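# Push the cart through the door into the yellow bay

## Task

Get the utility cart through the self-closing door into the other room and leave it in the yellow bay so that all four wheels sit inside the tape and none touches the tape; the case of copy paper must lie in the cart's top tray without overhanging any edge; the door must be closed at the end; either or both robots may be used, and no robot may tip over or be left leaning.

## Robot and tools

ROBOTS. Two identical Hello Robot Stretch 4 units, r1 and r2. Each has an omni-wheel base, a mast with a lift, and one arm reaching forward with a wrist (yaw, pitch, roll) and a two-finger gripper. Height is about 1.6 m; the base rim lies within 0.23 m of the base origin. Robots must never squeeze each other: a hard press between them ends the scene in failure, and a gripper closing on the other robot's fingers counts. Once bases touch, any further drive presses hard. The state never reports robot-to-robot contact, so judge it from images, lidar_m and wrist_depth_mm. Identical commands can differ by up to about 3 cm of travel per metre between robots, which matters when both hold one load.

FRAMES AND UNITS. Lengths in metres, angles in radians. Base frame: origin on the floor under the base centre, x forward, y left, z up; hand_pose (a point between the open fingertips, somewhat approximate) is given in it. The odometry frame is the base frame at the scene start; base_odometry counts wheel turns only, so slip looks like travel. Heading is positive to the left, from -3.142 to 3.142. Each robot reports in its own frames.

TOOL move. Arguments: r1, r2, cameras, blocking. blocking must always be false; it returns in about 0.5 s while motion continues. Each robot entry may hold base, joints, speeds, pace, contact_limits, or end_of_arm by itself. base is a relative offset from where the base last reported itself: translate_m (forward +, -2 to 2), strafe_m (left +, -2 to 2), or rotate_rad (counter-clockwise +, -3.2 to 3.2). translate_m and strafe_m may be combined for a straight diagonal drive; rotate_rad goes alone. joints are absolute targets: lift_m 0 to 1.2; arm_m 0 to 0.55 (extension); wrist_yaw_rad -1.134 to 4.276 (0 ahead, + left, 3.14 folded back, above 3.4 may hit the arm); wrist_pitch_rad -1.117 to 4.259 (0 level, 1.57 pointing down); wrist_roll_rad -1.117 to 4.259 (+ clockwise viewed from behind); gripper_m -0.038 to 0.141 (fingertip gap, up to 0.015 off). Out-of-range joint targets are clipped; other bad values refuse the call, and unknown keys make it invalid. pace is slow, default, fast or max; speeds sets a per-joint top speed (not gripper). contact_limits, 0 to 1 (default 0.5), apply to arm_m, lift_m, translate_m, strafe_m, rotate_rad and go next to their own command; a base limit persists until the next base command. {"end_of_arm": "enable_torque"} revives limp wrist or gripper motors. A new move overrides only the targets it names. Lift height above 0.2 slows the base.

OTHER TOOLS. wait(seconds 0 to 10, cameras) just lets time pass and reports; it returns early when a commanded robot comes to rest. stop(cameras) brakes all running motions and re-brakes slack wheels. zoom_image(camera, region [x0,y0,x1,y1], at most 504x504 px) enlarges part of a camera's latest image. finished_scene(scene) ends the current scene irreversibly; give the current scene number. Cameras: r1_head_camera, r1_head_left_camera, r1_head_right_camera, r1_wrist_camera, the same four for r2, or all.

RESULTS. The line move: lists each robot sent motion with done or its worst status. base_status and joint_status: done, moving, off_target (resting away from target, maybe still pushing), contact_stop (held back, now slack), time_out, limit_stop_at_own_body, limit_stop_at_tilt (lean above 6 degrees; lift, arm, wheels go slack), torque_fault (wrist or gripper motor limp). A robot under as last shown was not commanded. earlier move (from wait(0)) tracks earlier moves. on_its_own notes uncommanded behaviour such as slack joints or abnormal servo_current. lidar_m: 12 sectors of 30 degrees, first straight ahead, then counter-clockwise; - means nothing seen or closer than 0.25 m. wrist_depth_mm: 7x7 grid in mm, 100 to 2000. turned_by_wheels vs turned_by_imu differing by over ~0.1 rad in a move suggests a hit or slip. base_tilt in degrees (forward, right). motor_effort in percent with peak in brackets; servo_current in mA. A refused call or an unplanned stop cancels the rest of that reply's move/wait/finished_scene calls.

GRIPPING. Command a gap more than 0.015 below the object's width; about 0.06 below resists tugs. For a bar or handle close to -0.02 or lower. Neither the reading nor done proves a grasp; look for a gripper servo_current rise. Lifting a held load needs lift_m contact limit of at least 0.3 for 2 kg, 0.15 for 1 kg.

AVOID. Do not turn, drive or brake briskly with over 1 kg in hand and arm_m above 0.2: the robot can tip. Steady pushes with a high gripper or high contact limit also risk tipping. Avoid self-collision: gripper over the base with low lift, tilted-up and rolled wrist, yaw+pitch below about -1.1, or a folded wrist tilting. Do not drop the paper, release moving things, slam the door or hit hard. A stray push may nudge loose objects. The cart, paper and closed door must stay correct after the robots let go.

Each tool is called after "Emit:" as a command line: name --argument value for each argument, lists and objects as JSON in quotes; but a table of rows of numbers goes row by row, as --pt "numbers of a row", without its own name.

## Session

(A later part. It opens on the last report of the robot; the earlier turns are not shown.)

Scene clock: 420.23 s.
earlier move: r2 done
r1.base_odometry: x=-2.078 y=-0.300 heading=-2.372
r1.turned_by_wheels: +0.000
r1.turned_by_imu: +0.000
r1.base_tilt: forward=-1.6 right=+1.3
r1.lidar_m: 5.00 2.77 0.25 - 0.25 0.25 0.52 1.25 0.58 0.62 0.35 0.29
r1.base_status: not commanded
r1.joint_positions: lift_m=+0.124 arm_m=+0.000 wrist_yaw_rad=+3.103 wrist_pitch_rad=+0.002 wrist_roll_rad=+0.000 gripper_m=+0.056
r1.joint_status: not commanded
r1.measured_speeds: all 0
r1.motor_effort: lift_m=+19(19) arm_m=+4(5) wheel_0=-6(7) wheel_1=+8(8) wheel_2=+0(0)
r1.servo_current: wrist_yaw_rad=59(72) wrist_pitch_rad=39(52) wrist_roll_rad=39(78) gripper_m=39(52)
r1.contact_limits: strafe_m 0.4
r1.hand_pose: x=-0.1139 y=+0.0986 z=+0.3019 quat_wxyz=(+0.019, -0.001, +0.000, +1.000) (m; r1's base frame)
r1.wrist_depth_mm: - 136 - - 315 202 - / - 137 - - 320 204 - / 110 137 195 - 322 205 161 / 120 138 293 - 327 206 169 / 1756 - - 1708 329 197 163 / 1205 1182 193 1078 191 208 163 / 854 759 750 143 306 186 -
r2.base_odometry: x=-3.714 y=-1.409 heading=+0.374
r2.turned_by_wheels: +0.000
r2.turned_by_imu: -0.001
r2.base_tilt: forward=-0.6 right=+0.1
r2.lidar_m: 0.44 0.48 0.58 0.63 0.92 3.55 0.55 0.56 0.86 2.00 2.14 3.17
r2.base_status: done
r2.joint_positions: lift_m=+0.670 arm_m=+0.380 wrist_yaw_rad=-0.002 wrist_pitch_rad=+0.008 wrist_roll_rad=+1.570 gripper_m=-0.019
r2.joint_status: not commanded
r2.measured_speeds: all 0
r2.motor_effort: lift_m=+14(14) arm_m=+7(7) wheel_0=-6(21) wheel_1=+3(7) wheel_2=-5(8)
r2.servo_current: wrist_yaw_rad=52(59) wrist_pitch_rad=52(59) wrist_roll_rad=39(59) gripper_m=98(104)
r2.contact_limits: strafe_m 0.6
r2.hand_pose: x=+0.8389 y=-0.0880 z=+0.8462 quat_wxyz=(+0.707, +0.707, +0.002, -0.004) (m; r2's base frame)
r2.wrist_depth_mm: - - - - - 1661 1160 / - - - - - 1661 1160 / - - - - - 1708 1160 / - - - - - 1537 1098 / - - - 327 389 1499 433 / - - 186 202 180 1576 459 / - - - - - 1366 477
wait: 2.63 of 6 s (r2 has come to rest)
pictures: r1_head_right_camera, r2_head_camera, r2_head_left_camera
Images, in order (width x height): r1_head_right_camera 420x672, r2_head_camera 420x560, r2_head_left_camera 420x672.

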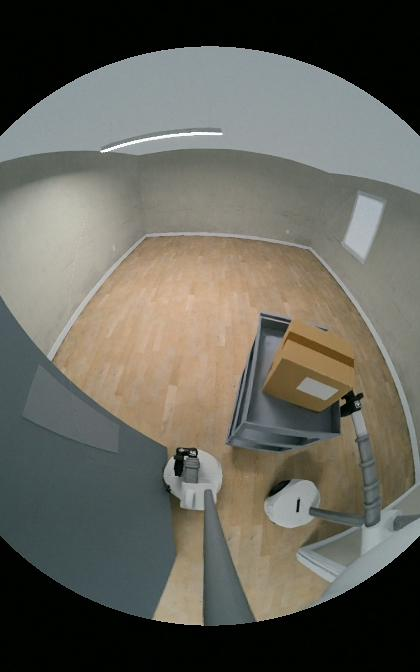

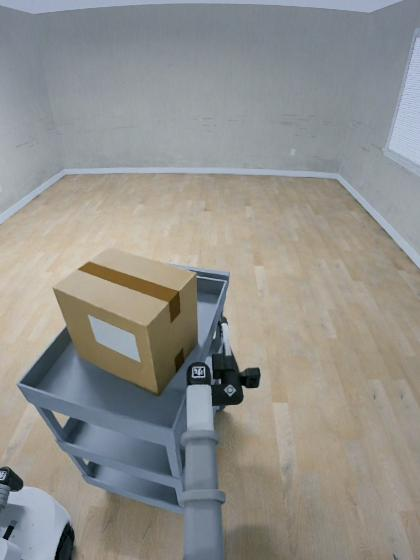

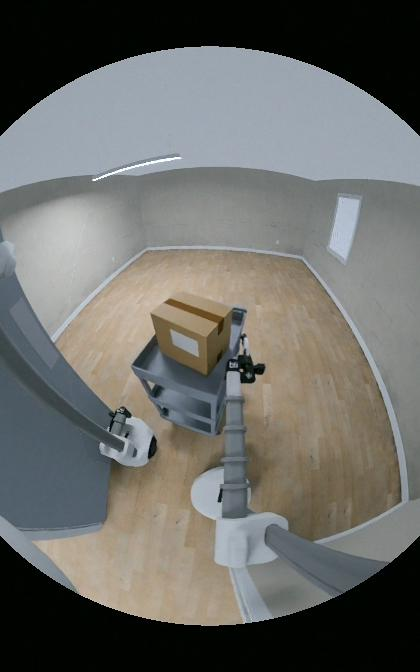

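Emit:
move --r2 '{"base":{"strafe_m":-0.04},"pace":"slow"}' --blocking false --cameras '[]'

Emit:
wait --seconds 2 --cameras '[]'

Emit:
move --r2 '{"base":{"translate_m":-0.12},"joints":{"arm_m":0.0}}' --blocking false --cameras '[]'

Emit:
wait --seconds 3 --cameras '[]'

Emit:
wait --seconds 1.5 --cameras '[]'

Emit:
move --r2 '{"joints":{"lift_m":1.1,"wrist_pitch_rad":1.57,"gripper_m":0.1}}' --blocking false --cameras '[]'

Emit:
wait --seconds 4 --cameras '["r2_head_camera","r2_head_left_camera","r1_head_right_camera"]'

Scene clock: 441.33 s.
move: r2 moving
r1: as last shown
r1.lidar_m: 4.99 2.79 0.25 - 0.25 0.25 0.56 1.23 0.59 0.63 0.32 0.31
r1.servo_current: wrist_yaw_rad=46(65) wrist_pitch_rad=39(52) wrist_roll_rad=46(52) gripper_m=39(46)
r1.contact_limits: strafe_m 0.4
r1.wrist_depth_mm: - 137 - - 315 202 - / - 136 - - 319 204 - / 110 137 194 - 325 206 161 / 120 138 296 - 325 207 169 / 1708 - - 1661 330 196 162 / 1229 1205 194 1098 191 208 163 / 854 759 759 143 306 187 -
r2.base_odometry: x=-3.709 y=-1.422 heading=+0.374
r2.turned_by_wheels: +0.000
r2.turned_by_imu: +0.000
r2.base_tilt: forward=-0.7 right=+0.1
r2.lidar_m: 0.44 0.48 0.60 0.62 0.93 3.57 0.53 0.56 0.83 1.98 2.13 3.09
r2.base_status: strafe_m moving
r2.joint_positions: lift_m=+0.670 arm_m=+0.380 wrist_yaw_rad=-0.002 wrist_pitch_rad=+0.008 wrist_roll_rad=+1.570 gripper_m=-0.019
r2.joint_status: not commanded
r2.measured_speeds: translate_m=+0.001 strafe_m=-0.055 rotate_rad=-0.006 lift_m=+0.000 arm_m=+0.000 wrist_yaw_rad=+0.000 wrist_pitch_rad=+0.000 wrist_roll_rad=+0.000
r2.motor_effort: lift_m=+14(14) arm_m=+7(7) wheel_0=+5(9) wheel_1=-7(8) wheel_2=+0(4)
r2.servo_current: wrist_yaw_rad=52(52) wrist_pitch_rad=52(59) wrist_roll_rad=46(65) gripper_m=91(98)
r2.hand_pose: x=+0.8389 y=-0.0880 z=+0.8462 quat_wxyz=(+0.707, +0.707, +0.002, -0.004) (m; r2's base frame)
r2.wrist_depth_mm: - - - - - 1576 1138 / - - - - - 1661 1160 / - - - - - 1661 1160 / - - - - - 1708 1160 / - - - 345 392 404 399 / - - 186 202 180 1576 452 / - - - - - 1397 469
pictures: none
No camera images: "cameras" was empty.

Scene clock: 442.30 s.
earlier move: r2 done
r1.base_odometry: x=-2.078 y=-0.300 heading=-2.372
r1.turned_by_wheels: +0.000
r1.turned_by_imu: +0.000
r1.base_tilt: forward=-1.6 right=+1.3
r1.lidar_m: 4.99 2.77 0.25 - 0.25 0.25 0.54 1.23 0.59 0.63 0.34 0.32
r1.base_status: not commanded
r1.joint_positions: lift_m=+0.124 arm_m=+0.000 wrist_yaw_rad=+3.103 wrist_pitch_rad=+0.002 wrist_roll_rad=+0.000 gripper_m=+0.056
r1.joint_status: not commanded
r1.measured_speeds: all 0
r1.motor_effort: lift_m=+19(20) arm_m=+4(5) wheel_0=-6(7) wheel_1=+7(8) wheel_2=+0(0)
r1.servo_current: wrist_yaw_rad=46(65) wrist_pitch_rad=46(52) wrist_roll_rad=52(65) gripper_m=39(52)
r1.contact_limits: strafe_m 0.4
r1.hand_pose: x=-0.1139 y=+0.0986 z=+0.3019 quat_wxyz=(+0.019, -0.001, +0.000, +1.000) (m; r1's base frame)
r1.wrist_depth_mm: - 136 - - 315 202 - / - 137 - - 320 203 - / 109 137 194 - 324 206 161 / 120 138 294 - 329 206 169 / 1808 - - 1661 330 196 162 / 1205 1205 193 1060 191 208 163 / 854 759 759 143 309 187 -
r2.base_odometry: x=-3.699 y=-1.446 heading=+0.374
r2.turned_by_wheels: +0.000
r2.turned_by_imu: +0.001
r2.base_tilt: forward=-0.7 right=+0.1
r2.lidar_m: 0.45 0.47 0.59 0.66 0.98 3.52 0.53 0.59 0.86 1.95 2.11 3.06
r2.base_status: done
r2.joint_positions: lift_m=+0.670 arm_m=+0.380 wrist_yaw_rad=-0.002 wrist_pitch_rad=+0.008 wrist_roll_rad=+1.570 gripper_m=-0.019
r2.joint_status: not commanded
r2.measured_speeds: all 0
r2.motor_effort: lift_m=+14(14) arm_m=+7(7) wheel_0=+4(9) wheel_1=-3(8) wheel_2=+0(4)
r2.servo_current: wrist_yaw_rad=33(52) wrist_pitch_rad=59(59) wrist_roll_rad=46(65) gripper_m=98(98)
r2.hand_pose: x=+0.8389 y=-0.0880 z=+0.8462 quat_wxyz=(+0.707, +0.707, +0.002, -0.004) (m; r2's base frame)
r2.wrist_depth_mm: - - - - - 1618 1138 / - - - - - 1661 1160 / - - - - - 1661 1160 / - - - - - 1661 1160 / - - - 407 - 1366 410 / - - 187 202 179 1576 442 / - - - - - 1366 466
wait: 0.97 of 2 s (r2 has come to rest)
pictures: none
No camera images: "cameras" was empty.

Scene clock: 442.80 s.
move: r2 moving
r1: as last shown
r1.lidar_m: 5.00 2.80 0.25 - 0.25 0.26 0.54 1.23 0.62 0.66 0.33 0.32
r1.motor_effort: lift_m=+19(19) arm_m=+5(5) wheel_0=-6(7) wheel_1=+8(8) wheel_2=+0(0)
r1.servo_current: wrist_yaw_rad=59(65) wrist_pitch_rad=39(52) wrist_roll_rad=33(59) gripper_m=39(46)
r1.contact_limits: strafe_m 0.4
r1.wrist_depth_mm: - 137 - - 315 201 - / - 137 - - 319 203 - / 110 137 195 - 325 204 161 / 120 138 296 - 327 206 169 / 1708 - - 1618 327 196 163 / 1205 1205 193 1078 191 208 162 / 866 750 759 143 306 187 -
r2.base_odometry: x=-3.728 y=-1.457 heading=+0.374
r2.turned_by_wheels: +0.000
r2.turned_by_imu: +0.000
r2.base_tilt: forward=-0.6 right=+0.0
r2.lidar_m: 0.48 0.50 0.64 0.69 0.97 3.53 0.50 0.52 0.80 1.94 2.09 3.08
r2.base_status: translate_m moving
r2.joint_positions: lift_m=+0.670 arm_m=+0.329 wrist_yaw_rad=-0.002 wrist_pitch_rad=+0.008 wrist_roll_rad=+1.570 gripper_m=-0.019
r2.joint_status: arm_m moving
r2.measured_speeds: translate_m=-0.122 strafe_m=+0.001 rotate_rad=+0.003 lift_m=+0.000 arm_m=-0.195 wrist_yaw_rad=+0.000 wrist_pitch_rad=+0.000 wrist_roll_rad=+0.000
r2.motor_effort: lift_m=+14(14) arm_m=-6(12) wheel_0=-6(9) wheel_1=-7(8) wheel_2=+12(13)
r2.servo_current: wrist_yaw_rad=46(52) wrist_pitch_rad=52(59) wrist_roll_rad=39(52) gripper_m=98(104)
r2.hand_pose: x=+0.7885 y=-0.0880 z=+0.8462 quat_wxyz=(+0.707, +0.707, +0.002, -0.004) (m; r2's base frame)
r2.wrist_depth_mm: - - - - - 1618 1118 / - - - - - 1618 1160 / - - - - - 1708 1182 / - - - - - 1708 1160 / - - - 452 - 1464 466 / - - 186 202 180 1537 508 / - - - - - 535 535
pictures: none
No camera images: "cameras" was empty.

Scene clock: 444.53 s.
earlier move: r2 done
r1.base_odometry: x=-2.078 y=-0.300 heading=-2.372
r1.turned_by_wheels: +0.000
r1.turned_by_imu: +0.000
r1.base_tilt: forward=-1.6 right=+1.3
r1.lidar_m: 4.99 2.82 0.25 - 0.25 0.25 0.53 1.25 0.67 0.65 0.34 0.30
r1.base_status: not commanded
r1.joint_positions: lift_m=+0.124 arm_m=+0.000 wrist_yaw_rad=+3.103 wrist_pitch_rad=+0.002 wrist_roll_rad=+0.000 gripper_m=+0.056
r1.joint_status: not commanded
r1.measured_speeds: all 0
r1.motor_effort: lift_m=+19(20) arm_m=+4(5) wheel_0=-6(7) wheel_1=+7(8) wheel_2=+0(0)
r1.servo_current: wrist_yaw_rad=46(72) wrist_pitch_rad=33(52) wrist_roll_rad=52(65) gripper_m=46(52)
r1.contact_limits: strafe_m 0.4
r1.hand_pose: x=-0.1139 y=+0.0986 z=+0.3019 quat_wxyz=(+0.019, -0.001, +0.000, +1.000) (m; r1's base frame)
r1.wrist_depth_mm: - 136 - - 315 202 - / - 136 - - 322 203 - / 110 137 194 - 324 205 162 / 120 138 294 - 327 207 170 / 1756 - - 1661 329 196 163 / 1229 1205 194 1060 191 208 163 / 866 759 741 143 307 187 -
r2.base_odometry: x=-3.811 y=-1.490 heading=+0.374
r2.turned_by_wheels: +0.000
r2.turned_by_imu: +0.000
r2.base_tilt: forward=-0.7 right=+0.1
r2.lidar_m: 0.57 0.59 0.66 0.91 0.98 3.44 0.42 0.43 0.65 1.93 2.11 3.04
r2.base_status: done
r2.joint_positions: lift_m=+0.670 arm_m=+0.000 wrist_yaw_rad=-0.002 wrist_pitch_rad=+0.008 wrist_roll_rad=+1.570 gripper_m=-0.019
r2.joint_status: all done
r2.measured_speeds: all 0
r2.motor_effort: lift_m=+14(14) arm_m=-7(12) wheel_0=-3(11) wheel_1=-4(8) wheel_2=+4(13)
r2.servo_current: wrist_yaw_rad=33(59) wrist_pitch_rad=46(59) wrist_roll_rad=39(65) gripper_m=91(104)
r2.hand_pose: x=+0.4593 y=-0.0880 z=+0.8462 quat_wxyz=(+0.707, +0.707, +0.002, -0.004) (m; r2's base frame)
r2.wrist_depth_mm: - - - - - 1576 1138 / - - - - - 1661 1160 / - - - - - 1661 1182 / - - - - - 1756 1182 / - - - 788 - 1397 960 / - - 186 201 181 - - / - - 544 - - - 449
wait: 1.73 of 3 s (r2 has come to rest)
pictures: none
No camera images: "cameras" was empty.

Scene clock: 446.03 s.
r1.base_odometry: x=-2.078 y=-0.300 heading=-2.372
r1.turned_by_wheels: +0.000
r1.turned_by_imu: +0.000
r1.base_tilt: forward=-1.6 right=+1.3
r1.lidar_m: 4.99 2.80 0.25 - 0.25 0.25 0.53 1.22 0.66 0.65 0.34 0.32
r1.base_status: not commanded
r1.joint_positions: lift_m=+0.124 arm_m=+0.000 wrist_yaw_rad=+3.103 wrist_pitch_rad=+0.002 wrist_roll_rad=+0.000 gripper_m=+0.056
r1.joint_status: not commanded
r1.measured_speeds: all 0
r1.motor_effort: lift_m=+19(20) arm_m=+4(5) wheel_0=-6(7) wheel_1=+8(8) wheel_2=+0(0)
r1.servo_current: wrist_yaw_rad=46(72) wrist_pitch_rad=52(52) wrist_roll_rad=52(65) gripper_m=46(52)
r1.contact_limits: strafe_m 0.4
r1.hand_pose: x=-0.1139 y=+0.0986 z=+0.3019 quat_wxyz=(+0.019, -0.001, +0.000, +1.000) (m; r1's base frame)
r1.wrist_depth_mm: - 137 - - 314 202 - / - 137 - - 320 202 - / 110 137 194 - 324 205 161 / 120 138 293 - 327 206 169 / 1708 - - 1618 329 197 162 / 1205 1182 194 1078 191 208 163 / 866 750 750 143 307 187 -
r2.base_odometry: x=-3.811 y=-1.490 heading=+0.374
r2.turned_by_wheels: +0.000
r2.turned_by_imu: +0.000
r2.base_tilt: forward=-0.7 right=+0.1
r2.lidar_m: 0.55 0.58 0.65 0.93 0.95 3.45 0.40 0.44 0.69 1.93 2.06 3.03
r2.base_status: done
r2.joint_positions: lift_m=+0.670 arm_m=+0.000 wrist_yaw_rad=-0.002 wrist_pitch_rad=+0.008 wrist_roll_rad=+1.570 gripper_m=-0.019
r2.joint_status: all done
r2.measured_speeds: all 0
r2.motor_effort: lift_m=+14(14) arm_m=-7(12) wheel_0=-3(11) wheel_1=-5(8) wheel_2=+4(13)
r2.servo_current: wrist_yaw_rad=39(59) wrist_pitch_rad=52(59) wrist_roll_rad=33(65) gripper_m=91(104)
r2.hand_pose: x=+0.4593 y=-0.0880 z=+0.8462 quat_wxyz=(+0.707, +0.707, +0.002, -0.004) (m; r2's base frame)
r2.wrist_depth_mm: - - - - - 1618 1138 / - - - - - 1661 1160 / - - - - - 1618 1160 / - - - - - 1708 1182 / - - - 788 - 1397 946 / - - 186 202 181 - - / - - 544 - - - 445
wait: 1.50 s; at rest by 0.27 s
pictures: none
No camera images: "cameras" was empty.

Scene clock: 446.53 s.
move: r2 moving
r1: as last shown
r1.lidar_m: 4.98 2.77 0.25 - 0.25 0.25 0.53 1.22 0.69 0.68 0.35 0.32
r1.motor_effort: lift_m=+19(20) arm_m=+5(5) wheel_0=-5(6) wheel_1=+8(8) wheel_2=+0(0)
r1.servo_current: wrist_yaw_rad=65(65) wrist_pitch_rad=39(52) wrist_roll_rad=72(72) gripper_m=39(52)
r1.contact_limits: strafe_m 0.4
r1.wrist_depth_mm: - 136 - - 315 202 - / - 137 - - 320 202 - / 110 137 194 - 324 205 161 / 120 138 296 - 327 207 169 / 1756 - - 1708 327 197 162 / 1205 1229 195 1098 191 208 163 / 866 759 741 143 307 187 -
r2.base_odometry: x=-3.811 y=-1.490 heading=+0.374
r2.turned_by_wheels: +0.000
r2.turned_by_imu: +0.000
r2.base_tilt: forward=-0.7 right=+0.0
r2.lidar_m: 0.55 0.60 0.66 0.92 0.98 3.43 0.42 0.44 0.65 1.95 2.06 3.04
r2.base_status: not commanded
r2.joint_positions: lift_m=+0.708 arm_m=+0.000 wrist_yaw_rad=-0.002 wrist_pitch_rad=+0.581 wrist_roll_rad=+1.570 gripper_m=+0.005
r2.joint_status: lift_m moving; wrist_pitch_rad moving; gripper_m moving
r2.measured_speeds: translate_m=+0.000 strafe_m=+0.000 rotate_rad=+0.000 lift_m=+0.146 arm_m=+0.000 wrist_yaw_rad=+0.000 wrist_pitch_rad=+1.818 wrist_roll_rad=+0.000
r2.motor_effort: lift_m=+25(25) arm_m=-7(8) wheel_0=-3(3) wheel_1=-4(4) wheel_2=+4(4)
r2.servo_current: wrist_yaw_rad=59(59) wrist_pitch_rad=78(98) wrist_roll_rad=46(52) gripper_m=104(104)
r2.hand_pose: x=+0.4119 y=-0.0879 z=+0.7276 quat_wxyz=(+0.677, +0.678, +0.202, -0.203) (m; r2's base frame)
r2.wrist_depth_mm: - - - 1618 1160 891 759 / - - - 1661 1138 891 750 / - - - 1576 1182 904 750 / - - - 1661 1182 917 750 / - 809 - 1118 1042 904 759 / - 544 1025 192 174 759 732 / 492 421 - - - - 741
pictures: none
No camera images: "cameras" was empty.

Scene clock: 448.73 s.
earlier move: r2 done
r1.base_odometry: x=-2.078 y=-0.300 heading=-2.372
r1.turned_by_wheels: +0.000
r1.turned_by_imu: +0.000
r1.base_tilt: forward=-1.6 right=+1.3
r1.lidar_m: 4.97 2.82 0.25 - 0.25 0.25 0.50 1.23 0.67 0.66 0.32 0.34
r1.base_status: not commanded
r1.joint_positions: lift_m=+0.124 arm_m=+0.000 wrist_yaw_rad=+3.103 wrist_pitch_rad=+0.002 wrist_roll_rad=+0.000 gripper_m=+0.056
r1.joint_status: not commanded
r1.measured_speeds: all 0
r1.motor_effort: lift_m=+19(20) arm_m=+5(5) wheel_0=-6(7) wheel_1=+8(8) wheel_2=+0(0)
r1.servo_current: wrist_yaw_rad=59(78) wrist_pitch_rad=46(52) wrist_roll_rad=33(72) gripper_m=39(52)
r1.contact_limits: strafe_m 0.4
r1.hand_pose: x=-0.1139 y=+0.0986 z=+0.3019 quat_wxyz=(+0.019, -0.001, +0.000, +1.000) (m; r1's base frame)
r1.wrist_depth_mm: - 136 - - 315 202 - / - 137 - - 319 203 - / 110 137 195 - 325 206 162 / 120 137 294 - 325 206 169 / 1756 - - 1661 329 196 163 / 1182 1205 193 1078 191 208 163 / 878 759 750 143 306 187 -
r2.base_odometry: x=-3.811 y=-1.490 heading=+0.374
r2.turned_by_wheels: +0.000
r2.turned_by_imu: +0.000
r2.base_tilt: forward=-0.7 right=+0.1
r2.lidar_m: 0.57 0.61 0.67 0.92 0.96 3.42 0.42 0.43 0.66 1.95 2.08 3.08
r2.base_status: not commanded
r2.joint_positions: lift_m=+1.100 arm_m=+0.000 wrist_yaw_rad=-0.002 wrist_pitch_rad=+1.567 wrist_roll_rad=+1.570 gripper_m=+0.100
r2.joint_status: all done
r2.measured_speeds: all 0
r2.motor_effort: lift_m=+21(25) arm_m=-7(8) wheel_0=-3(3) wheel_1=-4(5) wheel_2=+4(4)
r2.servo_current: wrist_yaw_rad=59(59) wrist_pitch_rad=39(104) wrist_roll_rad=39(65) gripper_m=46(117)
r2.hand_pose: x=+0.1721 y=-0.0874 z=+0.9895 quat_wxyz=(+0.501, +0.501, +0.499, -0.499) (m; r2's base frame)
r2.wrist_depth_mm: 1229 1182 1182 1182 1160 1182 - / 1229 1205 1205 1182 1160 1160 - / 1229 1205 1182 1205 1182 1205 - / 1229 1205 1229 1205 1205 1042 - / - 1205 1205 1182 - 1182 1205 / - 707 196 1205 191 1229 1205 / - 707 1205 - 1205 1229 1205
wait: 2.20 of 4 s (r2 has come to rest)
pictures: r1_head_right_camera, r2_head_camera, r2_head_left_camera
Images, in order (width x height): r1_head_right_camera 420x672, r2_head_camera 420x560, r2_head_left_camera 420x672.

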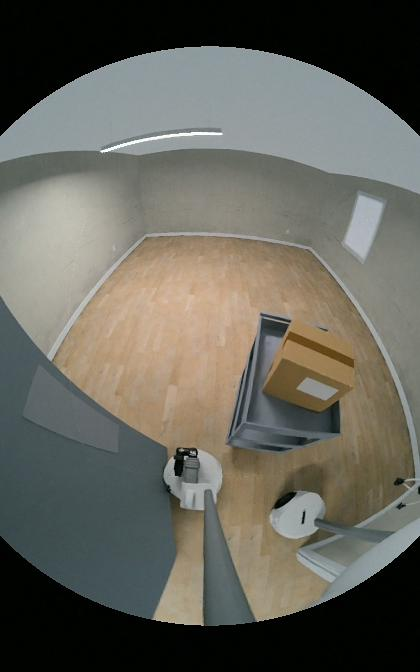

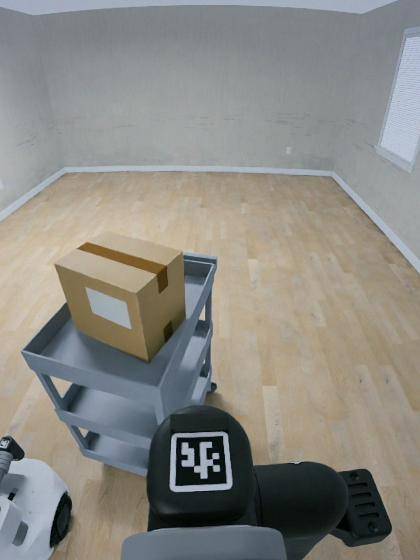

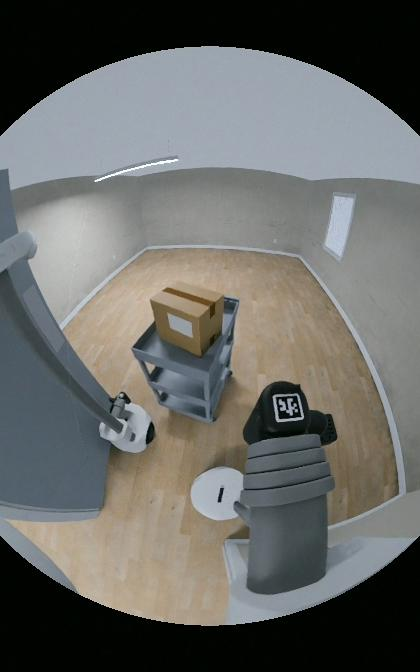

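Emit:
move --blocking false --r2 '{"base":{"strafe_m":0.36},"pace":"slow"}' --cameras '[]'

Emit:
wait --seconds 6 --cameras '["r2_wrist_camera","r2_head_camera","r1_head_right_camera"]'

Scene clock: 465.40 s.
move: r2 moving
r1: as last shown
r1.lidar_m: 4.99 2.81 0.25 - 0.25 0.25 0.54 1.26 0.66 0.66 0.35 0.32
r1.motor_effort: lift_m=+19(19) arm_m=+4(5) wheel_0=-6(7) wheel_1=+8(8) wheel_2=+0(0)
r1.servo_current: wrist_yaw_rad=65(65) wrist_pitch_rad=33(46) wrist_roll_rad=46(59) gripper_m=39(46)
r1.contact_limits: strafe_m 0.4
r1.wrist_depth_mm: - 136 - - 315 201 - / - 137 - - 320 202 - / 110 137 194 - 324 206 161 / 120 137 293 - 329 206 169 / 1756 - - 1661 327 196 163 / 1229 1205 194 1078 190 208 163 / 842 750 750 143 304 187 -
r2.base_odometry: x=-3.816 y=-1.476 heading=+0.374
r2.turned_by_wheels: +0.000
r2.turned_by_imu: +0.001
r2.base_tilt: forward=-0.6 right=+0.1
r2.lidar_m: 0.58 0.59 0.65 0.90 0.95 3.42 0.41 0.43 0.68 1.96 2.09 3.07
r2.base_status: strafe_m moving
r2.joint_positions: lift_m=+1.100 arm_m=+0.000 wrist_yaw_rad=-0.002 wrist_pitch_rad=+1.567 wrist_roll_rad=+1.570 gripper_m=+0.100
r2.joint_status: not commanded
r2.measured_speeds: translate_m=+0.001 strafe_m=+0.057 rotate_rad=-0.003 lift_m=+0.000 arm_m=+0.000 wrist_yaw_rad=+0.000 wrist_pitch_rad=+0.000 wrist_roll_rad=+0.000
r2.motor_effort: lift_m=+21(21) arm_m=-7(7) wheel_0=-4(8) wheel_1=+7(8) wheel_2=+0(3)
r2.servo_current: wrist_yaw_rad=46(59) wrist_pitch_rad=46(46) wrist_roll_rad=39(52) gripper_m=52(59)
r2.hand_pose: x=+0.1721 y=-0.0874 z=+0.9895 quat_wxyz=(+0.501, +0.501, +0.499, -0.499) (m; r2's base frame)
r2.wrist_depth_mm: 1205 1229 1182 1205 1182 1205 - / 1229 1205 1229 1205 1182 1205 - / 1229 1229 1182 1205 1205 1205 - / 1229 1205 1182 1229 1182 1025 - / - 1229 1205 1182 - 1182 1205 / - 707 195 1205 192 1182 1205 / - 723 1205 - 1205 1205 1182
pictures: none
No camera images: "cameras" was empty.

Scene clock: 469.63 s.
earlier move: r2 done
r1.base_odometry: x=-2.078 y=-0.300 heading=-2.372
r1.turned_by_wheels: +0.000
r1.turned_by_imu: +0.000
r1.base_tilt: forward=-1.6 right=+1.3
r1.lidar_m: 4.99 2.82 0.25 - 0.25 0.25 0.55 0.40 0.42 0.65 0.34 0.31
r1.base_status: not commanded
r1.joint_positions: lift_m=+0.124 arm_m=+0.000 wrist_yaw_rad=+3.103 wrist_pitch_rad=+0.002 wrist_roll_rad=+0.000 gripper_m=+0.056
r1.joint_status: not commanded
r1.measured_speeds: all 0
r1.motor_effort: lift_m=+19(20) arm_m=+5(5) wheel_0=-6(7) wheel_1=+8(8) wheel_2=+0(0)
r1.servo_current: wrist_yaw_rad=46(65) wrist_pitch_rad=46(52) wrist_roll_rad=39(78) gripper_m=39(46)
r1.contact_limits: strafe_m 0.4
r1.hand_pose: x=-0.1139 y=+0.0986 z=+0.3019 quat_wxyz=(+0.019, -0.001, +0.000, +1.000) (m; r1's base frame)
r1.wrist_depth_mm: - 136 - - 315 202 - / - 137 - - 320 203 - / 110 137 193 - 324 204 161 / 120 138 296 - 329 206 169 / 1808 - - 1661 327 196 162 / 549 1205 195 1078 191 208 163 / 512 750 750 143 306 187 -
r2.base_odometry: x=-3.942 y=-1.155 heading=+0.374
r2.turned_by_wheels: +0.000
r2.turned_by_imu: +0.001
r2.base_tilt: forward=-0.7 right=+0.1
r2.lidar_m: 0.62 0.38 0.39 0.55 0.59 3.40 3.37 0.58 0.58 2.24 2.47 0.61
r2.base_status: done
r2.joint_positions: lift_m=+1.100 arm_m=+0.000 wrist_yaw_rad=-0.002 wrist_pitch_rad=+1.567 wrist_roll_rad=+1.570 gripper_m=+0.100
r2.joint_status: not commanded
r2.measured_speeds: all 0
r2.motor_effort: lift_m=+21(21) arm_m=-7(8) wheel_0=-2(10) wheel_1=+5(9) wheel_2=+0(3)
r2.servo_current: wrist_yaw_rad=46(59) wrist_pitch_rad=46(52) wrist_roll_rad=46(65) gripper_m=46(59)
r2.hand_pose: x=+0.1721 y=-0.0874 z=+0.9895 quat_wxyz=(+0.501, +0.501, +0.499, -0.499) (m; r2's base frame)
r2.wrist_depth_mm: 1229 1205 1205 1182 1182 1205 - / 1182 1229 1205 1205 1205 1205 960 / - 1205 1229 1229 1182 1205 1182 / - 1060 1229 1205 1205 1205 1205 / 707 1078 1205 1229 - 1205 1205 / 723 1229 195 1205 192 1205 1182 / 1229 1008 991 - 1205 1182 1205
wait: 4.23 of 6 s (r2 has come to rest)
pictures: r1_head_right_camera, r2_head_camera, r2_wrist_camera
Images, in order (width x height): r1_head_right_camera 420x672, r2_head_camera 420x560, r2_wrist_camera 616x392.

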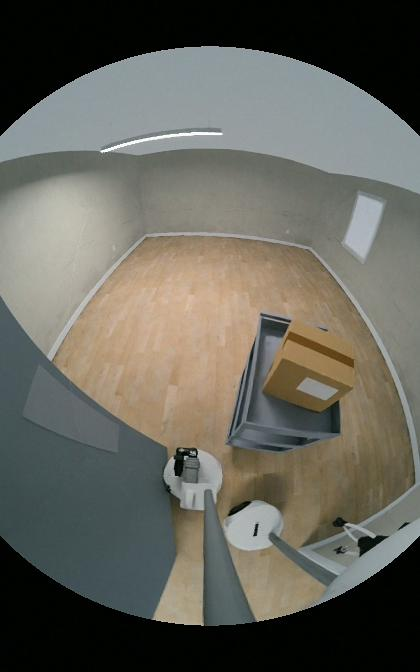

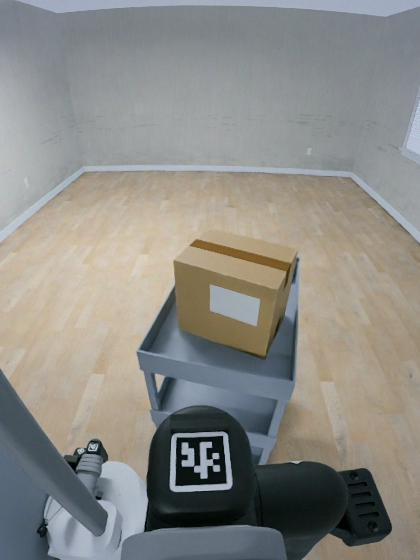

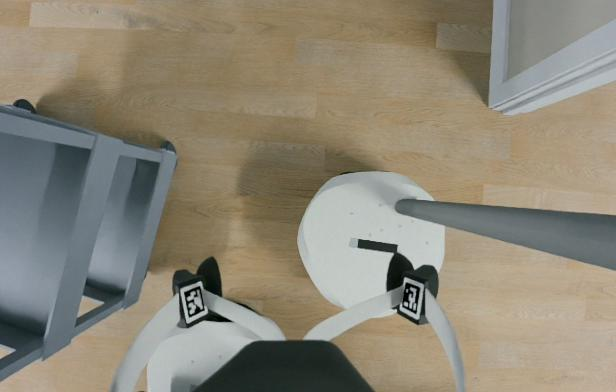

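Emit:
move --blocking false --r2 '{"joints":{"arm_m":0.4},"pace":"default"}' --cameras '[]'

Emit:
wait --seconds 4 --cameras '["r2_wrist_camera","r2_head_camera"]'

Scene clock: 478.47 s.
move: r2 moving
r1: as last shown
r1.lidar_m: 4.98 2.78 0.25 - 0.25 0.25 0.55 0.40 0.42 0.50 0.34 0.31
r1.motor_effort: lift_m=+19(19) arm_m=+5(5) wheel_0=-6(6) wheel_1=+7(8) wheel_2=+0(0)
r1.servo_current: wrist_yaw_rad=52(65) wrist_pitch_rad=46(46) wrist_roll_rad=46(52) gripper_m=39(46)
r1.contact_limits: strafe_m 0.4
r1.wrist_depth_mm: - 136 - - 315 202 - / - 136 - - 320 204 - / 110 137 195 - 322 205 161 / 120 138 296 - 327 206 169 / 1708 - - 1661 330 196 162 / 549 1205 194 1098 191 207 163 / 512 759 750 143 306 187 -
r2.base_odometry: x=-3.942 y=-1.155 heading=+0.374
r2.turned_by_wheels: +0.000
r2.turned_by_imu: +0.000
r2.base_tilt: forward=-0.7 right=+0.0
r2.lidar_m: 0.61 0.39 0.37 0.55 0.59 3.39 3.35 0.59 0.60 2.28 2.48 0.60
r2.base_status: not commanded
r2.joint_positions: lift_m=+1.100 arm_m=+0.051 wrist_yaw_rad=-0.002 wrist_pitch_rad=+1.567 wrist_roll_rad=+1.570 gripper_m=+0.100
r2.joint_status: arm_m moving
r2.measured_speeds: translate_m=+0.000 strafe_m=+0.000 rotate_rad=+0.000 lift_m=+0.000 arm_m=+0.195 wrist_yaw_rad=+0.000 wrist_pitch_rad=+0.000 wrist_roll_rad=+0.000
r2.motor_effort: lift_m=+21(21) arm_m=+8(9) wheel_0=-3(3) wheel_1=+5(5) wheel_2=+0(0)
r2.servo_current: wrist_yaw_rad=52(52) wrist_pitch_rad=39(52) wrist_roll_rad=46(65) gripper_m=52(59)
r2.hand_pose: x=+0.2225 y=-0.0874 z=+0.9895 quat_wxyz=(+0.501, +0.501, +0.499, -0.499) (m; r2's base frame)
r2.wrist_depth_mm: 1205 1229 1205 1182 1205 1182 - / 1205 1205 1205 1205 1182 1205 1042 / - 1205 1229 1182 1182 1205 1205 / - 741 1229 1182 - 1205 1182 / - 1042 1205 1205 - 1205 1182 / 707 1042 195 1205 191 1205 1182 / 1229 1255 991 - 1229 1205 1205
pictures: none
No camera images: "cameras" was empty.

Scene clock: 480.27 s.
earlier move: r2 done
r1.base_odometry: x=-2.078 y=-0.300 heading=-2.372
r1.turned_by_wheels: +0.000
r1.turned_by_imu: +0.000
r1.base_tilt: forward=-1.6 right=+1.2
r1.lidar_m: 4.98 2.80 0.25 - 0.25 0.25 0.53 0.39 0.39 0.36 0.35 0.32
r1.base_status: not commanded
r1.joint_positions: lift_m=+0.124 arm_m=+0.000 wrist_yaw_rad=+3.103 wrist_pitch_rad=+0.002 wrist_roll_rad=+0.000 gripper_m=+0.056
r1.joint_status: not commanded
r1.measured_speeds: all 0
r1.motor_effort: lift_m=+19(20) arm_m=+4(5) wheel_0=-6(7) wheel_1=+8(8) wheel_2=+0(0)
r1.servo_current: wrist_yaw_rad=52(65) wrist_pitch_rad=39(52) wrist_roll_rad=39(72) gripper_m=39(46)
r1.contact_limits: strafe_m 0.4
r1.hand_pose: x=-0.1139 y=+0.0986 z=+0.3019 quat_wxyz=(+0.019, -0.001, +0.000, +1.000) (m; r1's base frame)
r1.wrist_depth_mm: - 136 - - 314 202 - / - 137 - - 322 204 - / 110 137 194 - 324 205 161 / 120 137 296 - 325 206 169 / 1756 - - 1618 329 197 162 / 549 1205 194 1060 191 208 163 / 512 750 759 143 306 187 -
r2.base_odometry: x=-3.942 y=-1.155 heading=+0.374
r2.turned_by_wheels: +0.000
r2.turned_by_imu: +0.000
r2.base_tilt: forward=-0.7 right=+0.0
r2.lidar_m: 0.60 0.39 0.39 0.55 0.58 3.40 3.37 0.57 0.59 2.27 2.46 0.59
r2.base_status: not commanded
r2.joint_positions: lift_m=+1.100 arm_m=+0.400 wrist_yaw_rad=-0.002 wrist_pitch_rad=+1.567 wrist_roll_rad=+1.570 gripper_m=+0.100
r2.joint_status: all done
r2.measured_speeds: all 0
r2.motor_effort: lift_m=+21(21) arm_m=+7(12) wheel_0=-3(3) wheel_1=+5(5) wheel_2=+0(1)
r2.servo_current: wrist_yaw_rad=52(65) wrist_pitch_rad=46(52) wrist_roll_rad=46(65) gripper_m=46(59)
r2.hand_pose: x=+0.5717 y=-0.0874 z=+0.9895 quat_wxyz=(+0.501, +0.501, +0.499, -0.499) (m; r2's base frame)
r2.wrist_depth_mm: 397 389 1205 1205 1182 1182 1182 / 195 - 399 1182 1182 1182 1182 / 213 300 - 1205 1182 1182 1205 / 244 353 - 1229 1182 - 1182 / 277 379 - 1182 1205 - - / 314 389 187 1205 195 1182 1182 / 353 - - - 1205 1205 1182
wait: 1.80 of 4 s (r2 has come to rest)
pictures: r2_head_camera, r2_wrist_camera
Images, in order (width x height): r2_head_camera 420x560, r2_wrist_camera 616x392.

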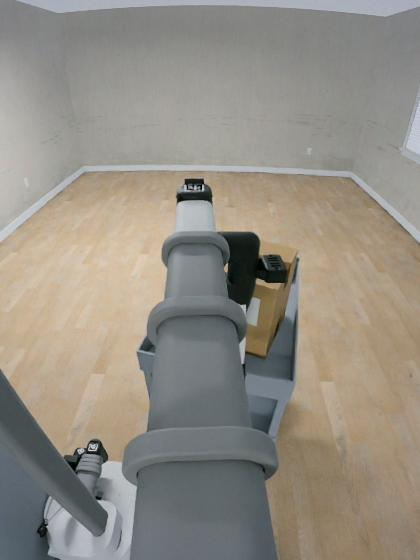

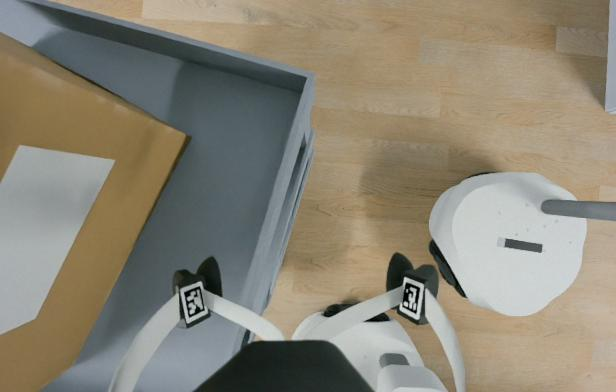

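Emit:
move --blocking false --r2 '{"base":{"strafe_m":-0.03},"joints":{"arm_m":0.37,"lift_m":0.94},"pace":"slow"}' --cameras '[]'

Emit:
wait --seconds 4 --cameras '["r2_wrist_camera"]'

Scene clock: 494.67 s.
move: r2 moving
r1: as last shown
r1.base_tilt: forward=-1.6 right=+1.3
r1.lidar_m: 4.99 2.81 0.25 - 0.25 0.25 0.52 0.39 0.41 0.38 0.35 0.32
r1.motor_effort: lift_m=+19(20) arm_m=+5(5) wheel_0=-6(7) wheel_1=+8(8) wheel_2=+0(0)
r1.servo_current: wrist_yaw_rad=46(59) wrist_pitch_rad=39(59) wrist_roll_rad=59(72) gripper_m=39(46)
r1.contact_limits: strafe_m 0.4
r1.wrist_depth_mm: - 136 - - 315 202 - / - 137 - - 319 203 - / 110 137 194 - 324 205 162 / 120 138 294 - 327 206 169 / 1808 - - 1661 329 196 162 / 569 1205 193 1078 191 207 163 / 559 759 741 143 306 188 -
r2.base_odometry: x=-3.937 y=-1.168 heading=+0.374
r2.turned_by_wheels: +0.000
r2.turned_by_imu: +0.000
r2.base_tilt: forward=-0.7 right=+0.1
r2.lidar_m: 0.60 0.40 0.40 0.58 0.60 3.39 3.38 0.59 0.56 2.27 2.45 0.60
r2.base_status: strafe_m moving
r2.joint_positions: lift_m=+1.075 arm_m=+0.388 wrist_yaw_rad=-0.002 wrist_pitch_rad=+1.567 wrist_roll_rad=+1.570 gripper_m=+0.100
r2.joint_status: lift_m moving; arm_m moving
r2.measured_speeds: translate_m=-0.001 strafe_m=-0.056 rotate_rad=+0.004 lift_m=-0.097 arm_m=-0.049 wrist_yaw_rad=+0.000 wrist_pitch_rad=+0.000 wrist_roll_rad=+0.000
r2.motor_effort: lift_m=+14(23) arm_m=-8(11) wheel_0=+7(10) wheel_1=-8(9) wheel_2=+0(1)
r2.servo_current: wrist_yaw_rad=46(59) wrist_pitch_rad=46(46) wrist_roll_rad=52(52) gripper_m=46(65)
r2.hand_pose: x=+0.5594 y=-0.0874 z=+0.9648 quat_wxyz=(+0.501, +0.501, +0.499, -0.499) (m; r2's base frame)
r2.wrist_depth_mm: 364 389 1182 1160 1160 1160 1160 / 253 - 364 1160 1182 1160 1160 / 218 306 - 1205 1182 1182 1160 / 250 338 - 1205 1182 - 1160 / 285 375 - 1182 1182 - - / 319 172 189 1160 195 1205 1182 / 359 - - - 1182 1182 1160
pictures: none
No camera images: "cameras" was empty.

Scene clock: 496.27 s.
earlier move: r2 done
r1.base_odometry: x=-2.078 y=-0.300 heading=-2.372
r1.turned_by_wheels: +0.000
r1.turned_by_imu: +0.000
r1.base_tilt: forward=-1.6 right=+1.2
r1.lidar_m: 4.98 2.81 0.25 - 0.25 0.26 0.52 0.42 0.42 0.40 0.35 0.31
r1.base_status: not commanded
r1.joint_positions: lift_m=+0.124 arm_m=+0.000 wrist_yaw_rad=+3.103 wrist_pitch_rad=+0.002 wrist_roll_rad=+0.000 gripper_m=+0.056
r1.joint_status: not commanded
r1.measured_speeds: all 0
r1.motor_effort: lift_m=+19(20) arm_m=+5(5) wheel_0=-6(7) wheel_1=+8(8) wheel_2=+0(0)
r1.servo_current: wrist_yaw_rad=52(72) wrist_pitch_rad=33(59) wrist_roll_rad=39(72) gripper_m=39(52)
r1.contact_limits: strafe_m 0.4
r1.hand_pose: x=-0.1139 y=+0.0986 z=+0.3019 quat_wxyz=(+0.019, -0.001, +0.000, +1.000) (m; r1's base frame)
r1.wrist_depth_mm: - 136 - - 317 202 - / - 136 - - 322 203 - / 110 137 195 - 322 205 162 / 120 138 294 - 325 206 169 / 1756 - - 1661 332 197 162 / 627 1205 194 1078 190 206 163 / 564 759 741 143 306 187 -
r2.base_odometry: x=-3.931 y=-1.183 heading=+0.374
r2.turned_by_wheels: +0.000
r2.turned_by_imu: +0.000
r2.base_tilt: forward=-0.8 right=+0.0
r2.lidar_m: 0.59 0.44 0.42 0.60 0.61 3.40 3.38 0.55 0.59 2.25 2.45 0.60
r2.base_status: done
r2.joint_positions: lift_m=+0.942 arm_m=+0.370 wrist_yaw_rad=-0.002 wrist_pitch_rad=+1.567 wrist_roll_rad=+1.570 gripper_m=+0.100
r2.joint_status: all done
r2.measured_speeds: all 0
r2.motor_effort: lift_m=-5(23) arm_m=-6(11) wheel_0=+5(11) wheel_1=-3(9) wheel_2=+0(2)
r2.servo_current: wrist_yaw_rad=52(59) wrist_pitch_rad=39(46) wrist_roll_rad=59(59) gripper_m=52(65)
r2.hand_pose: x=+0.5421 y=-0.0874 z=+0.8317 quat_wxyz=(+0.501, +0.501, +0.499, -0.499) (m; r2's base frame)
r2.wrist_depth_mm: 262 231 1060 1060 1042 1042 1025 / - - 257 1060 1060 1042 1025 / 232 - - 1060 1042 1025 1042 / 243 - - 1060 1042 1042 - / 264 - - 1060 1078 - - / 276 173 204 1060 191 - - / 139 - - - - 1042 1025
wait: 1.60 of 4 s (r2 has come to rest)
pictures: r2_wrist_camera
Images, in order (width x height): r2_wrist_camera 616x392.

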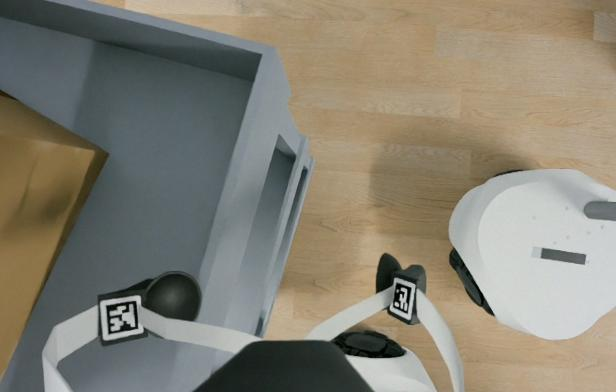

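Emit:
move --blocking false --r2 '{"joints":{"arm_m":0.41},"pace":"slow"}' --cameras '[]'

Emit:
wait --seconds 3 --cameras '["r2_wrist_camera"]'

Scene clock: 504.27 s.
move: r2 moving
r1: as last shown
r1.base_tilt: forward=-1.6 right=+1.3
r1.lidar_m: 4.98 2.78 0.25 - 0.25 0.25 0.55 0.43 0.41 0.40 0.34 0.33
r1.motor_effort: lift_m=+19(19) arm_m=+5(5) wheel_0=-6(6) wheel_1=+8(8) wheel_2=+0(0)
r1.servo_current: wrist_yaw_rad=46(65) wrist_pitch_rad=39(46) wrist_roll_rad=52(59) gripper_m=46(46)
r1.contact_limits: strafe_m 0.4
r1.wrist_depth_mm: - 136 - - 317 202 - / - 137 - - 320 203 - / 109 137 193 - 324 206 161 / 120 137 294 - 327 206 169 / 1708 - - 1661 330 196 162 / 627 1229 195 1078 191 208 163 / 559 759 741 143 309 187 -
r2.base_odometry: x=-3.931 y=-1.183 heading=+0.374
r2.turned_by_wheels: +0.000
r2.turned_by_imu: +0.000
r2.base_tilt: forward=-0.7 right=+0.0
r2.lidar_m: 0.60 0.40 0.40 0.59 0.64 3.39 3.36 0.55 0.61 2.25 2.41 0.58
r2.base_status: not commanded
r2.joint_positions: lift_m=+0.942 arm_m=+0.382 wrist_yaw_rad=-0.002 wrist_pitch_rad=+1.567 wrist_roll_rad=+1.570 gripper_m=+0.100
r2.joint_status: arm_m moving
r2.measured_speeds: translate_m=+0.000 strafe_m=+0.000 rotate_rad=+0.000 lift_m=+0.000 arm_m=+0.049 wrist_yaw_rad=+0.000 wrist_pitch_rad=+0.000 wrist_roll_rad=+0.000
r2.motor_effort: lift_m=-5(5) arm_m=+9(14) wheel_0=+4(5) wheel_1=-3(3) wheel_2=+0(0)
r2.servo_current: wrist_yaw_rad=39(52) wrist_pitch_rad=39(46) wrist_roll_rad=46(52) gripper_m=52(59)
r2.hand_pose: x=+0.5544 y=-0.0874 z=+0.8317 quat_wxyz=(+0.501, +0.501, +0.498, -0.499) (m; r2's base frame)
r2.wrist_depth_mm: - 240 234 1060 1042 1025 1042 / - - - 1060 1060 1025 1025 / 213 - - 1060 1060 1042 1025 / 228 283 - 1042 1042 1042 - / 257 - - 1060 1042 1025 - / 274 175 202 1042 190 1025 - / 148 - - - - 1060 1042
pictures: none
No camera images: "cameras" was empty.

Scene clock: 505.30 s.
earlier move: r2 done
r1.base_odometry: x=-2.078 y=-0.300 heading=-2.372
r1.turned_by_wheels: +0.000
r1.turned_by_imu: +0.000
r1.base_tilt: forward=-1.6 right=+1.3
r1.lidar_m: 4.99 2.80 0.25 - 0.25 0.25 0.53 0.40 0.43 0.36 0.35 0.32
r1.base_status: not commanded
r1.joint_positions: lift_m=+0.124 arm_m=+0.000 wrist_yaw_rad=+3.103 wrist_pitch_rad=+0.002 wrist_roll_rad=+0.000 gripper_m=+0.056
r1.joint_status: not commanded
r1.measured_speeds: all 0
r1.motor_effort: lift_m=+19(19) arm_m=+5(5) wheel_0=-6(7) wheel_1=+8(8) wheel_2=+0(0)
r1.servo_current: wrist_yaw_rad=72(72) wrist_pitch_rad=39(52) wrist_roll_rad=39(59) gripper_m=39(46)
r1.contact_limits: strafe_m 0.4
r1.hand_pose: x=-0.1139 y=+0.0986 z=+0.3019 quat_wxyz=(+0.019, -0.001, +0.000, +1.000) (m; r1's base frame)
r1.wrist_depth_mm: - 137 - - 315 202 - / - 136 - - 320 204 - / 110 137 194 - 322 205 162 / 120 137 294 - 327 206 169 / 1708 - - 1661 332 196 162 / 621 1205 194 1098 191 207 163 / 564 759 759 143 306 186 -
r2.base_odometry: x=-3.931 y=-1.183 heading=+0.374
r2.turned_by_wheels: +0.000
r2.turned_by_imu: +0.000
r2.base_tilt: forward=-0.8 right=+0.1
r2.lidar_m: 0.58 0.42 0.39 0.60 0.61 3.38 3.36 0.53 0.61 2.27 2.43 0.59
r2.base_status: not commanded
r2.joint_positions: lift_m=+0.942 arm_m=+0.410 wrist_yaw_rad=-0.001 wrist_pitch_rad=+1.567 wrist_roll_rad=+1.570 gripper_m=+0.100
r2.joint_status: all done
r2.measured_speeds: all 0
r2.motor_effort: lift_m=-4(5) arm_m=+6(14) wheel_0=+4(5) wheel_1=-3(3) wheel_2=+0(0)
r2.servo_current: wrist_yaw_rad=33(59) wrist_pitch_rad=46(46) wrist_roll_rad=39(59) gripper_m=52(59)
r2.hand_pose: x=+0.5819 y=-0.0874 z=+0.8316 quat_wxyz=(+0.501, +0.501, +0.499, -0.499) (m; r2's base frame)
r2.wrist_depth_mm: - 256 229 237 1042 1025 1008 / 222 - - 252 1025 1025 1008 / 173 236 - - 1042 1025 1008 / 193 255 - 1060 1060 1060 - / 213 273 - 1060 1042 1060 - / 244 171 187 211 186 1025 - / 264 - - - - 1042 1042
wait: 1.03 of 3 s (r2 has come to rest)
pictures: r2_wrist_camera
Images, in order (width x height): r2_wrist_camera 616x392.

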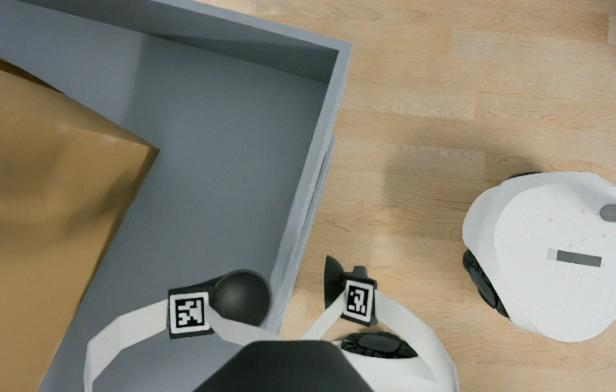

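Emit:
move --blocking false --r2 '{"joints":{"gripper_m":-0.03,"lift_m":0.945}}' --cameras '[]'

Emit:
wait --seconds 3 --cameras '["r2_wrist_camera"]'

Scene clock: 509.57 s.
move: r2 moving
r1: as last shown
r1.lidar_m: 5.00 2.80 0.25 - 0.25 0.27 0.51 0.43 0.44 0.40 0.35 0.31
r1.motor_effort: lift_m=+19(19) arm_m=+5(5) wheel_0=-6(6) wheel_1=+8(8) wheel_2=+0(0)
r1.servo_current: wrist_yaw_rad=46(65) wrist_pitch_rad=39(46) wrist_roll_rad=39(65) gripper_m=39(46)
r1.contact_limits: strafe_m 0.4
r1.wrist_depth_mm: - 136 - - 319 202 - / - 136 - - 320 203 - / 110 137 194 - 324 204 162 / 120 137 296 - 327 206 169 / 1708 - - 1708 329 197 163 / 609 1182 194 1098 191 208 163 / 564 759 759 143 307 187 -
r2.base_odometry: x=-3.931 y=-1.183 heading=+0.374
r2.turned_by_wheels: +0.000
r2.turned_by_imu: +0.000
r2.base_tilt: forward=-0.7 right=+0.1
r2.lidar_m: 0.60 0.43 0.41 0.59 0.63 3.41 3.34 0.56 0.60 2.26 2.45 0.59
r2.base_status: not commanded
r2.joint_positions: lift_m=+0.946 arm_m=+0.410 wrist_yaw_rad=-0.001 wrist_pitch_rad=+1.567 wrist_roll_rad=+1.570 gripper_m=+0.083
r2.joint_status: lift_m moving; gripper_m moving
r2.measured_speeds: all 0
r2.motor_effort: lift_m=+3(6) arm_m=+6(6) wheel_0=+4(5) wheel_1=-3(3) wheel_2=+0(0)
r2.servo_current: wrist_yaw_rad=39(52) wrist_pitch_rad=39(46) wrist_roll_rad=46(59) gripper_m=91(91)
r2.hand_pose: x=+0.5819 y=-0.0874 z=+0.8359 quat_wxyz=(+0.501, +0.501, +0.499, -0.499) (m; r2's base frame)
r2.wrist_depth_mm: - 263 234 1060 1042 1025 1025 / 236 - - 236 1060 1025 1025 / 174 236 - - 1060 1060 1042 / 196 258 - - 1042 1042 - / 214 282 - 1060 1060 1042 - / 245 170 187 1060 189 1042 - / 267 - - - - 1042 1042
pictures: none
No camera images: "cameras" was empty.

Scene clock: 511.07 s.
earlier move: r2 done
r1.base_odometry: x=-2.078 y=-0.300 heading=-2.372
r1.turned_by_wheels: +0.000
r1.turned_by_imu: +0.000
r1.base_tilt: forward=-1.6 right=+1.3
r1.lidar_m: 4.99 2.79 0.25 - 0.25 0.25 0.54 0.44 0.41 0.39 0.35 0.32
r1.base_status: not commanded
r1.joint_positions: lift_m=+0.124 arm_m=+0.000 wrist_yaw_rad=+3.103 wrist_pitch_rad=+0.002 wrist_roll_rad=+0.000 gripper_m=+0.056
r1.joint_status: not commanded
r1.measured_speeds: all 0
r1.motor_effort: lift_m=+19(19) arm_m=+5(5) wheel_0=-6(7) wheel_1=+8(8) wheel_2=+0(0)
r1.servo_current: wrist_yaw_rad=52(72) wrist_pitch_rad=39(52) wrist_roll_rad=59(65) gripper_m=39(46)
r1.contact_limits: strafe_m 0.4
r1.hand_pose: x=-0.1139 y=+0.0986 z=+0.3019 quat_wxyz=(+0.019, -0.001, +0.000, +1.000) (m; r1's base frame)
r1.wrist_depth_mm: - 136 - - 317 201 - / - 136 - - 322 203 - / 110 137 194 - 324 205 161 / 120 137 296 - 327 206 169 / 1708 - - 1708 329 196 162 / 621 1229 194 1078 191 208 163 / 564 759 759 143 307 187 -
r2.base_odometry: x=-3.931 y=-1.183 heading=+0.374
r2.turned_by_wheels: +0.000
r2.turned_by_imu: +0.000
r2.base_tilt: forward=-0.7 right=+0.0
r2.lidar_m: 0.60 0.41 0.41 0.60 0.61 3.39 3.38 0.57 0.58 2.27 2.44 0.58
r2.base_status: not commanded
r2.joint_positions: lift_m=+0.946 arm_m=+0.410 wrist_yaw_rad=+0.000 wrist_pitch_rad=+1.565 wrist_roll_rad=+1.570 gripper_m=-0.029
r2.joint_status: all done
r2.measured_speeds: all 0
r2.motor_effort: lift_m=+5(6) arm_m=+5(7) wheel_0=+5(5) wheel_1=-3(3) wheel_2=+0(0)
r2.servo_current: wrist_yaw_rad=39(65) wrist_pitch_rad=39(46) wrist_roll_rad=46(59) gripper_m=65(124)
r2.hand_pose: x=+0.5824 y=-0.0874 z=+0.8359 quat_wxyz=(+0.501, +0.501, +0.499, -0.499) (m; r2's base frame)
r2.wrist_depth_mm: - 267 231 238 1042 1025 1008 / 217 - - 248 1060 1025 1025 / 172 242 - - 1060 1025 1025 / 189 255 - 1060 1042 1042 - / 213 272 - 1060 1060 1042 - / 243 163 186 190 177 1025 - / 263 - - - - 1042 1042
wait: 1.50 of 3 s (r2 has come to rest)
pictures: r2_wrist_camera
Images, in order (width x height): r2_wrist_camera 616x392.

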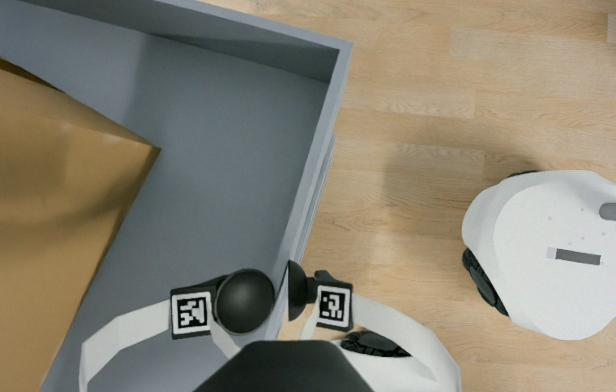

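Emit:
move --blocking false --r2 '{"base":{"translate_m":-0.1,"strafe_m":-0.06},"pace":"slow"}' --cameras '[]'

Emit:
wait --seconds 5 --cameras '["r2_wrist_camera","r1_head_right_camera","r2_head_camera"]'

Scene clock: 528.13 s.
move: r2 moving
r1: as last shown
r1.lidar_m: 4.98 2.79 0.25 - 0.25 0.25 0.52 0.43 0.42 0.39 0.32 0.31
r1.motor_effort: lift_m=+19(19) arm_m=+4(5) wheel_0=-6(6) wheel_1=+8(8) wheel_2=+0(0)
r1.servo_current: wrist_yaw_rad=46(59) wrist_pitch_rad=39(46) wrist_roll_rad=39(59) gripper_m=39(46)
r1.contact_limits: strafe_m 0.4
r1.wrist_depth_mm: - 136 - - 317 202 - / - 137 - - 320 202 - / 110 137 194 - 325 204 161 / 120 138 294 - 327 206 168 / 1756 - - 1618 329 197 163 / 615 1229 193 1060 190 208 163 / 574 750 759 143 306 187 -
r2.base_odometry: x=-3.940 y=-1.194 heading=+0.376
r2.turned_by_wheels: +0.001
r2.turned_by_imu: +0.002
r2.base_tilt: forward=-0.7 right=+0.0
r2.lidar_m: 0.60 0.42 0.42 0.61 0.61 3.38 3.33 0.53 0.56 2.26 2.44 0.59
r2.base_status: translate_m moving; strafe_m moving
r2.joint_positions: lift_m=+0.946 arm_m=+0.410 wrist_yaw_rad=+0.001 wrist_pitch_rad=+1.562 wrist_roll_rad=+1.570 gripper_m=-0.029
r2.joint_status: not commanded
r2.measured_speeds: translate_m=-0.048 strafe_m=-0.029 rotate_rad=+0.003 lift_m=+0.000 arm_m=+0.000 wrist_yaw_rad=+0.003 wrist_pitch_rad=-0.008 wrist_roll_rad=+0.000
r2.motor_effort: lift_m=+5(5) arm_m=+4(5) wheel_0=+7(9) wheel_1=-7(8) wheel_2=+16(17)
r2.servo_current: wrist_yaw_rad=46(59) wrist_pitch_rad=52(52) wrist_roll_rad=39(59) gripper_m=72(78)
r2.hand_pose: x=+0.5835 y=-0.0874 z=+0.8359 quat_wxyz=(+0.503, +0.502, +0.498, -0.497) (m; r2's base frame)
r2.wrist_depth_mm: - 257 235 1060 1042 1042 1025 / 231 - - 242 1060 1025 1008 / 181 241 - - 1060 1042 1025 / 198 262 - 1060 1060 1042 - / 224 278 - 1078 1042 1042 - / 250 171 189 187 1060 1042 - / 265 - - - - 1025 1025
pictures: none
No camera images: "cameras" was empty.

Scene clock: 529.97 s.
earlier move: r2 done
r1.base_odometry: x=-2.078 y=-0.300 heading=-2.372
r1.turned_by_wheels: +0.000
r1.turned_by_imu: +0.000
r1.base_tilt: forward=-1.6 right=+1.2
r1.lidar_m: 4.99 2.81 0.25 - 0.25 0.26 0.54 0.52 0.47 0.43 0.25 0.34
r1.base_status: not commanded
r1.joint_positions: lift_m=+0.124 arm_m=+0.000 wrist_yaw_rad=+3.103 wrist_pitch_rad=+0.002 wrist_roll_rad=+0.000 gripper_m=+0.056
r1.joint_status: not commanded
r1.measured_speeds: all 0
r1.motor_effort: lift_m=+19(20) arm_m=+4(5) wheel_0=-6(7) wheel_1=+8(8) wheel_2=+0(0)
r1.servo_current: wrist_yaw_rad=39(72) wrist_pitch_rad=46(46) wrist_roll_rad=59(59) gripper_m=46(46)
r1.contact_limits: strafe_m 0.4
r1.hand_pose: x=-0.1139 y=+0.0986 z=+0.3019 quat_wxyz=(+0.019, -0.001, +0.000, +1.000) (m; r1's base frame)
r1.wrist_depth_mm: - 136 - - 317 202 - / - 136 - - 319 203 - / 110 137 195 - 325 206 161 / 120 138 294 - 327 207 168 / - - - 1618 327 197 163 / 661 1205 193 1078 191 207 163 / 683 750 759 143 307 187 -
r2.base_odometry: x=-4.002 y=-1.275 heading=+0.374
r2.turned_by_wheels: -0.002
r2.turned_by_imu: +0.022
r2.base_tilt: forward=-0.7 right=+0.1
r2.lidar_m: 0.60 0.53 0.52 0.64 0.67 3.30 3.25 0.45 0.45 2.00 2.38 0.62
r2.base_status: done
r2.joint_positions: lift_m=+0.946 arm_m=+0.410 wrist_yaw_rad=+0.003 wrist_pitch_rad=+1.555 wrist_roll_rad=+1.570 gripper_m=-0.029
r2.joint_status: not commanded
r2.measured_speeds: all 0
r2.motor_effort: lift_m=+2(5) arm_m=-4(5) wheel_0=+1(15) wheel_1=-6(8) wheel_2=+1(22)
r2.servo_current: wrist_yaw_rad=59(65) wrist_pitch_rad=85(85) wrist_roll_rad=46(59) gripper_m=52(78)
r2.hand_pose: x=+0.5856 y=-0.0874 z=+0.8361 quat_wxyz=(+0.505, +0.503, +0.497, -0.495) (m; r2's base frame)
r2.wrist_depth_mm: 237 1098 1078 1060 1042 1025 1025 / - 263 253 293 1042 1042 1042 / 244 - - 1060 1060 1025 1025 / 199 266 - 1060 1060 1042 - / 207 277 - 1078 1042 1042 - / 226 168 180 198 171 1025 - / 245 139 - - - 1025 1025
wait: 1.83 of 5 s (r2 has come to rest)
pictures: r1_head_right_camera, r2_head_camera, r2_wrist_camera
Images, in order (width x height): r1_head_right_camera 420x672, r2_head_camera 420x560, r2_wrist_camera 616x392.

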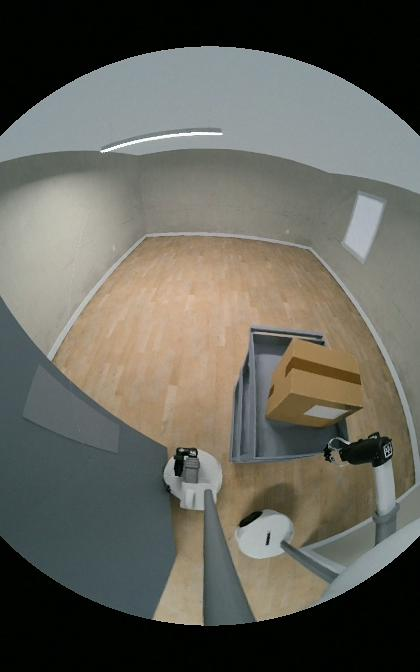

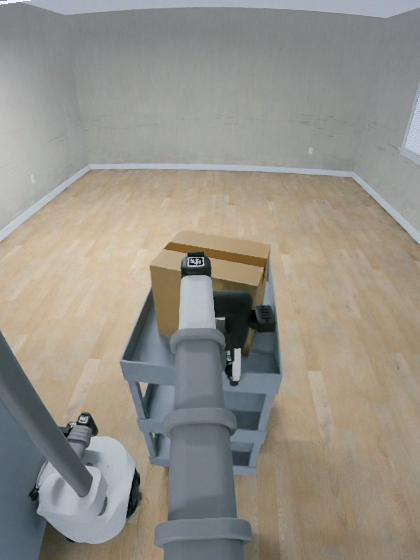

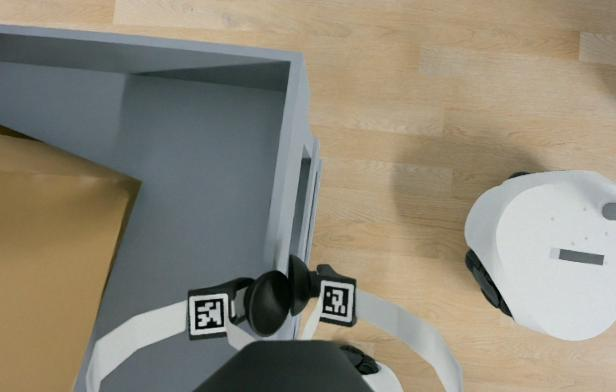

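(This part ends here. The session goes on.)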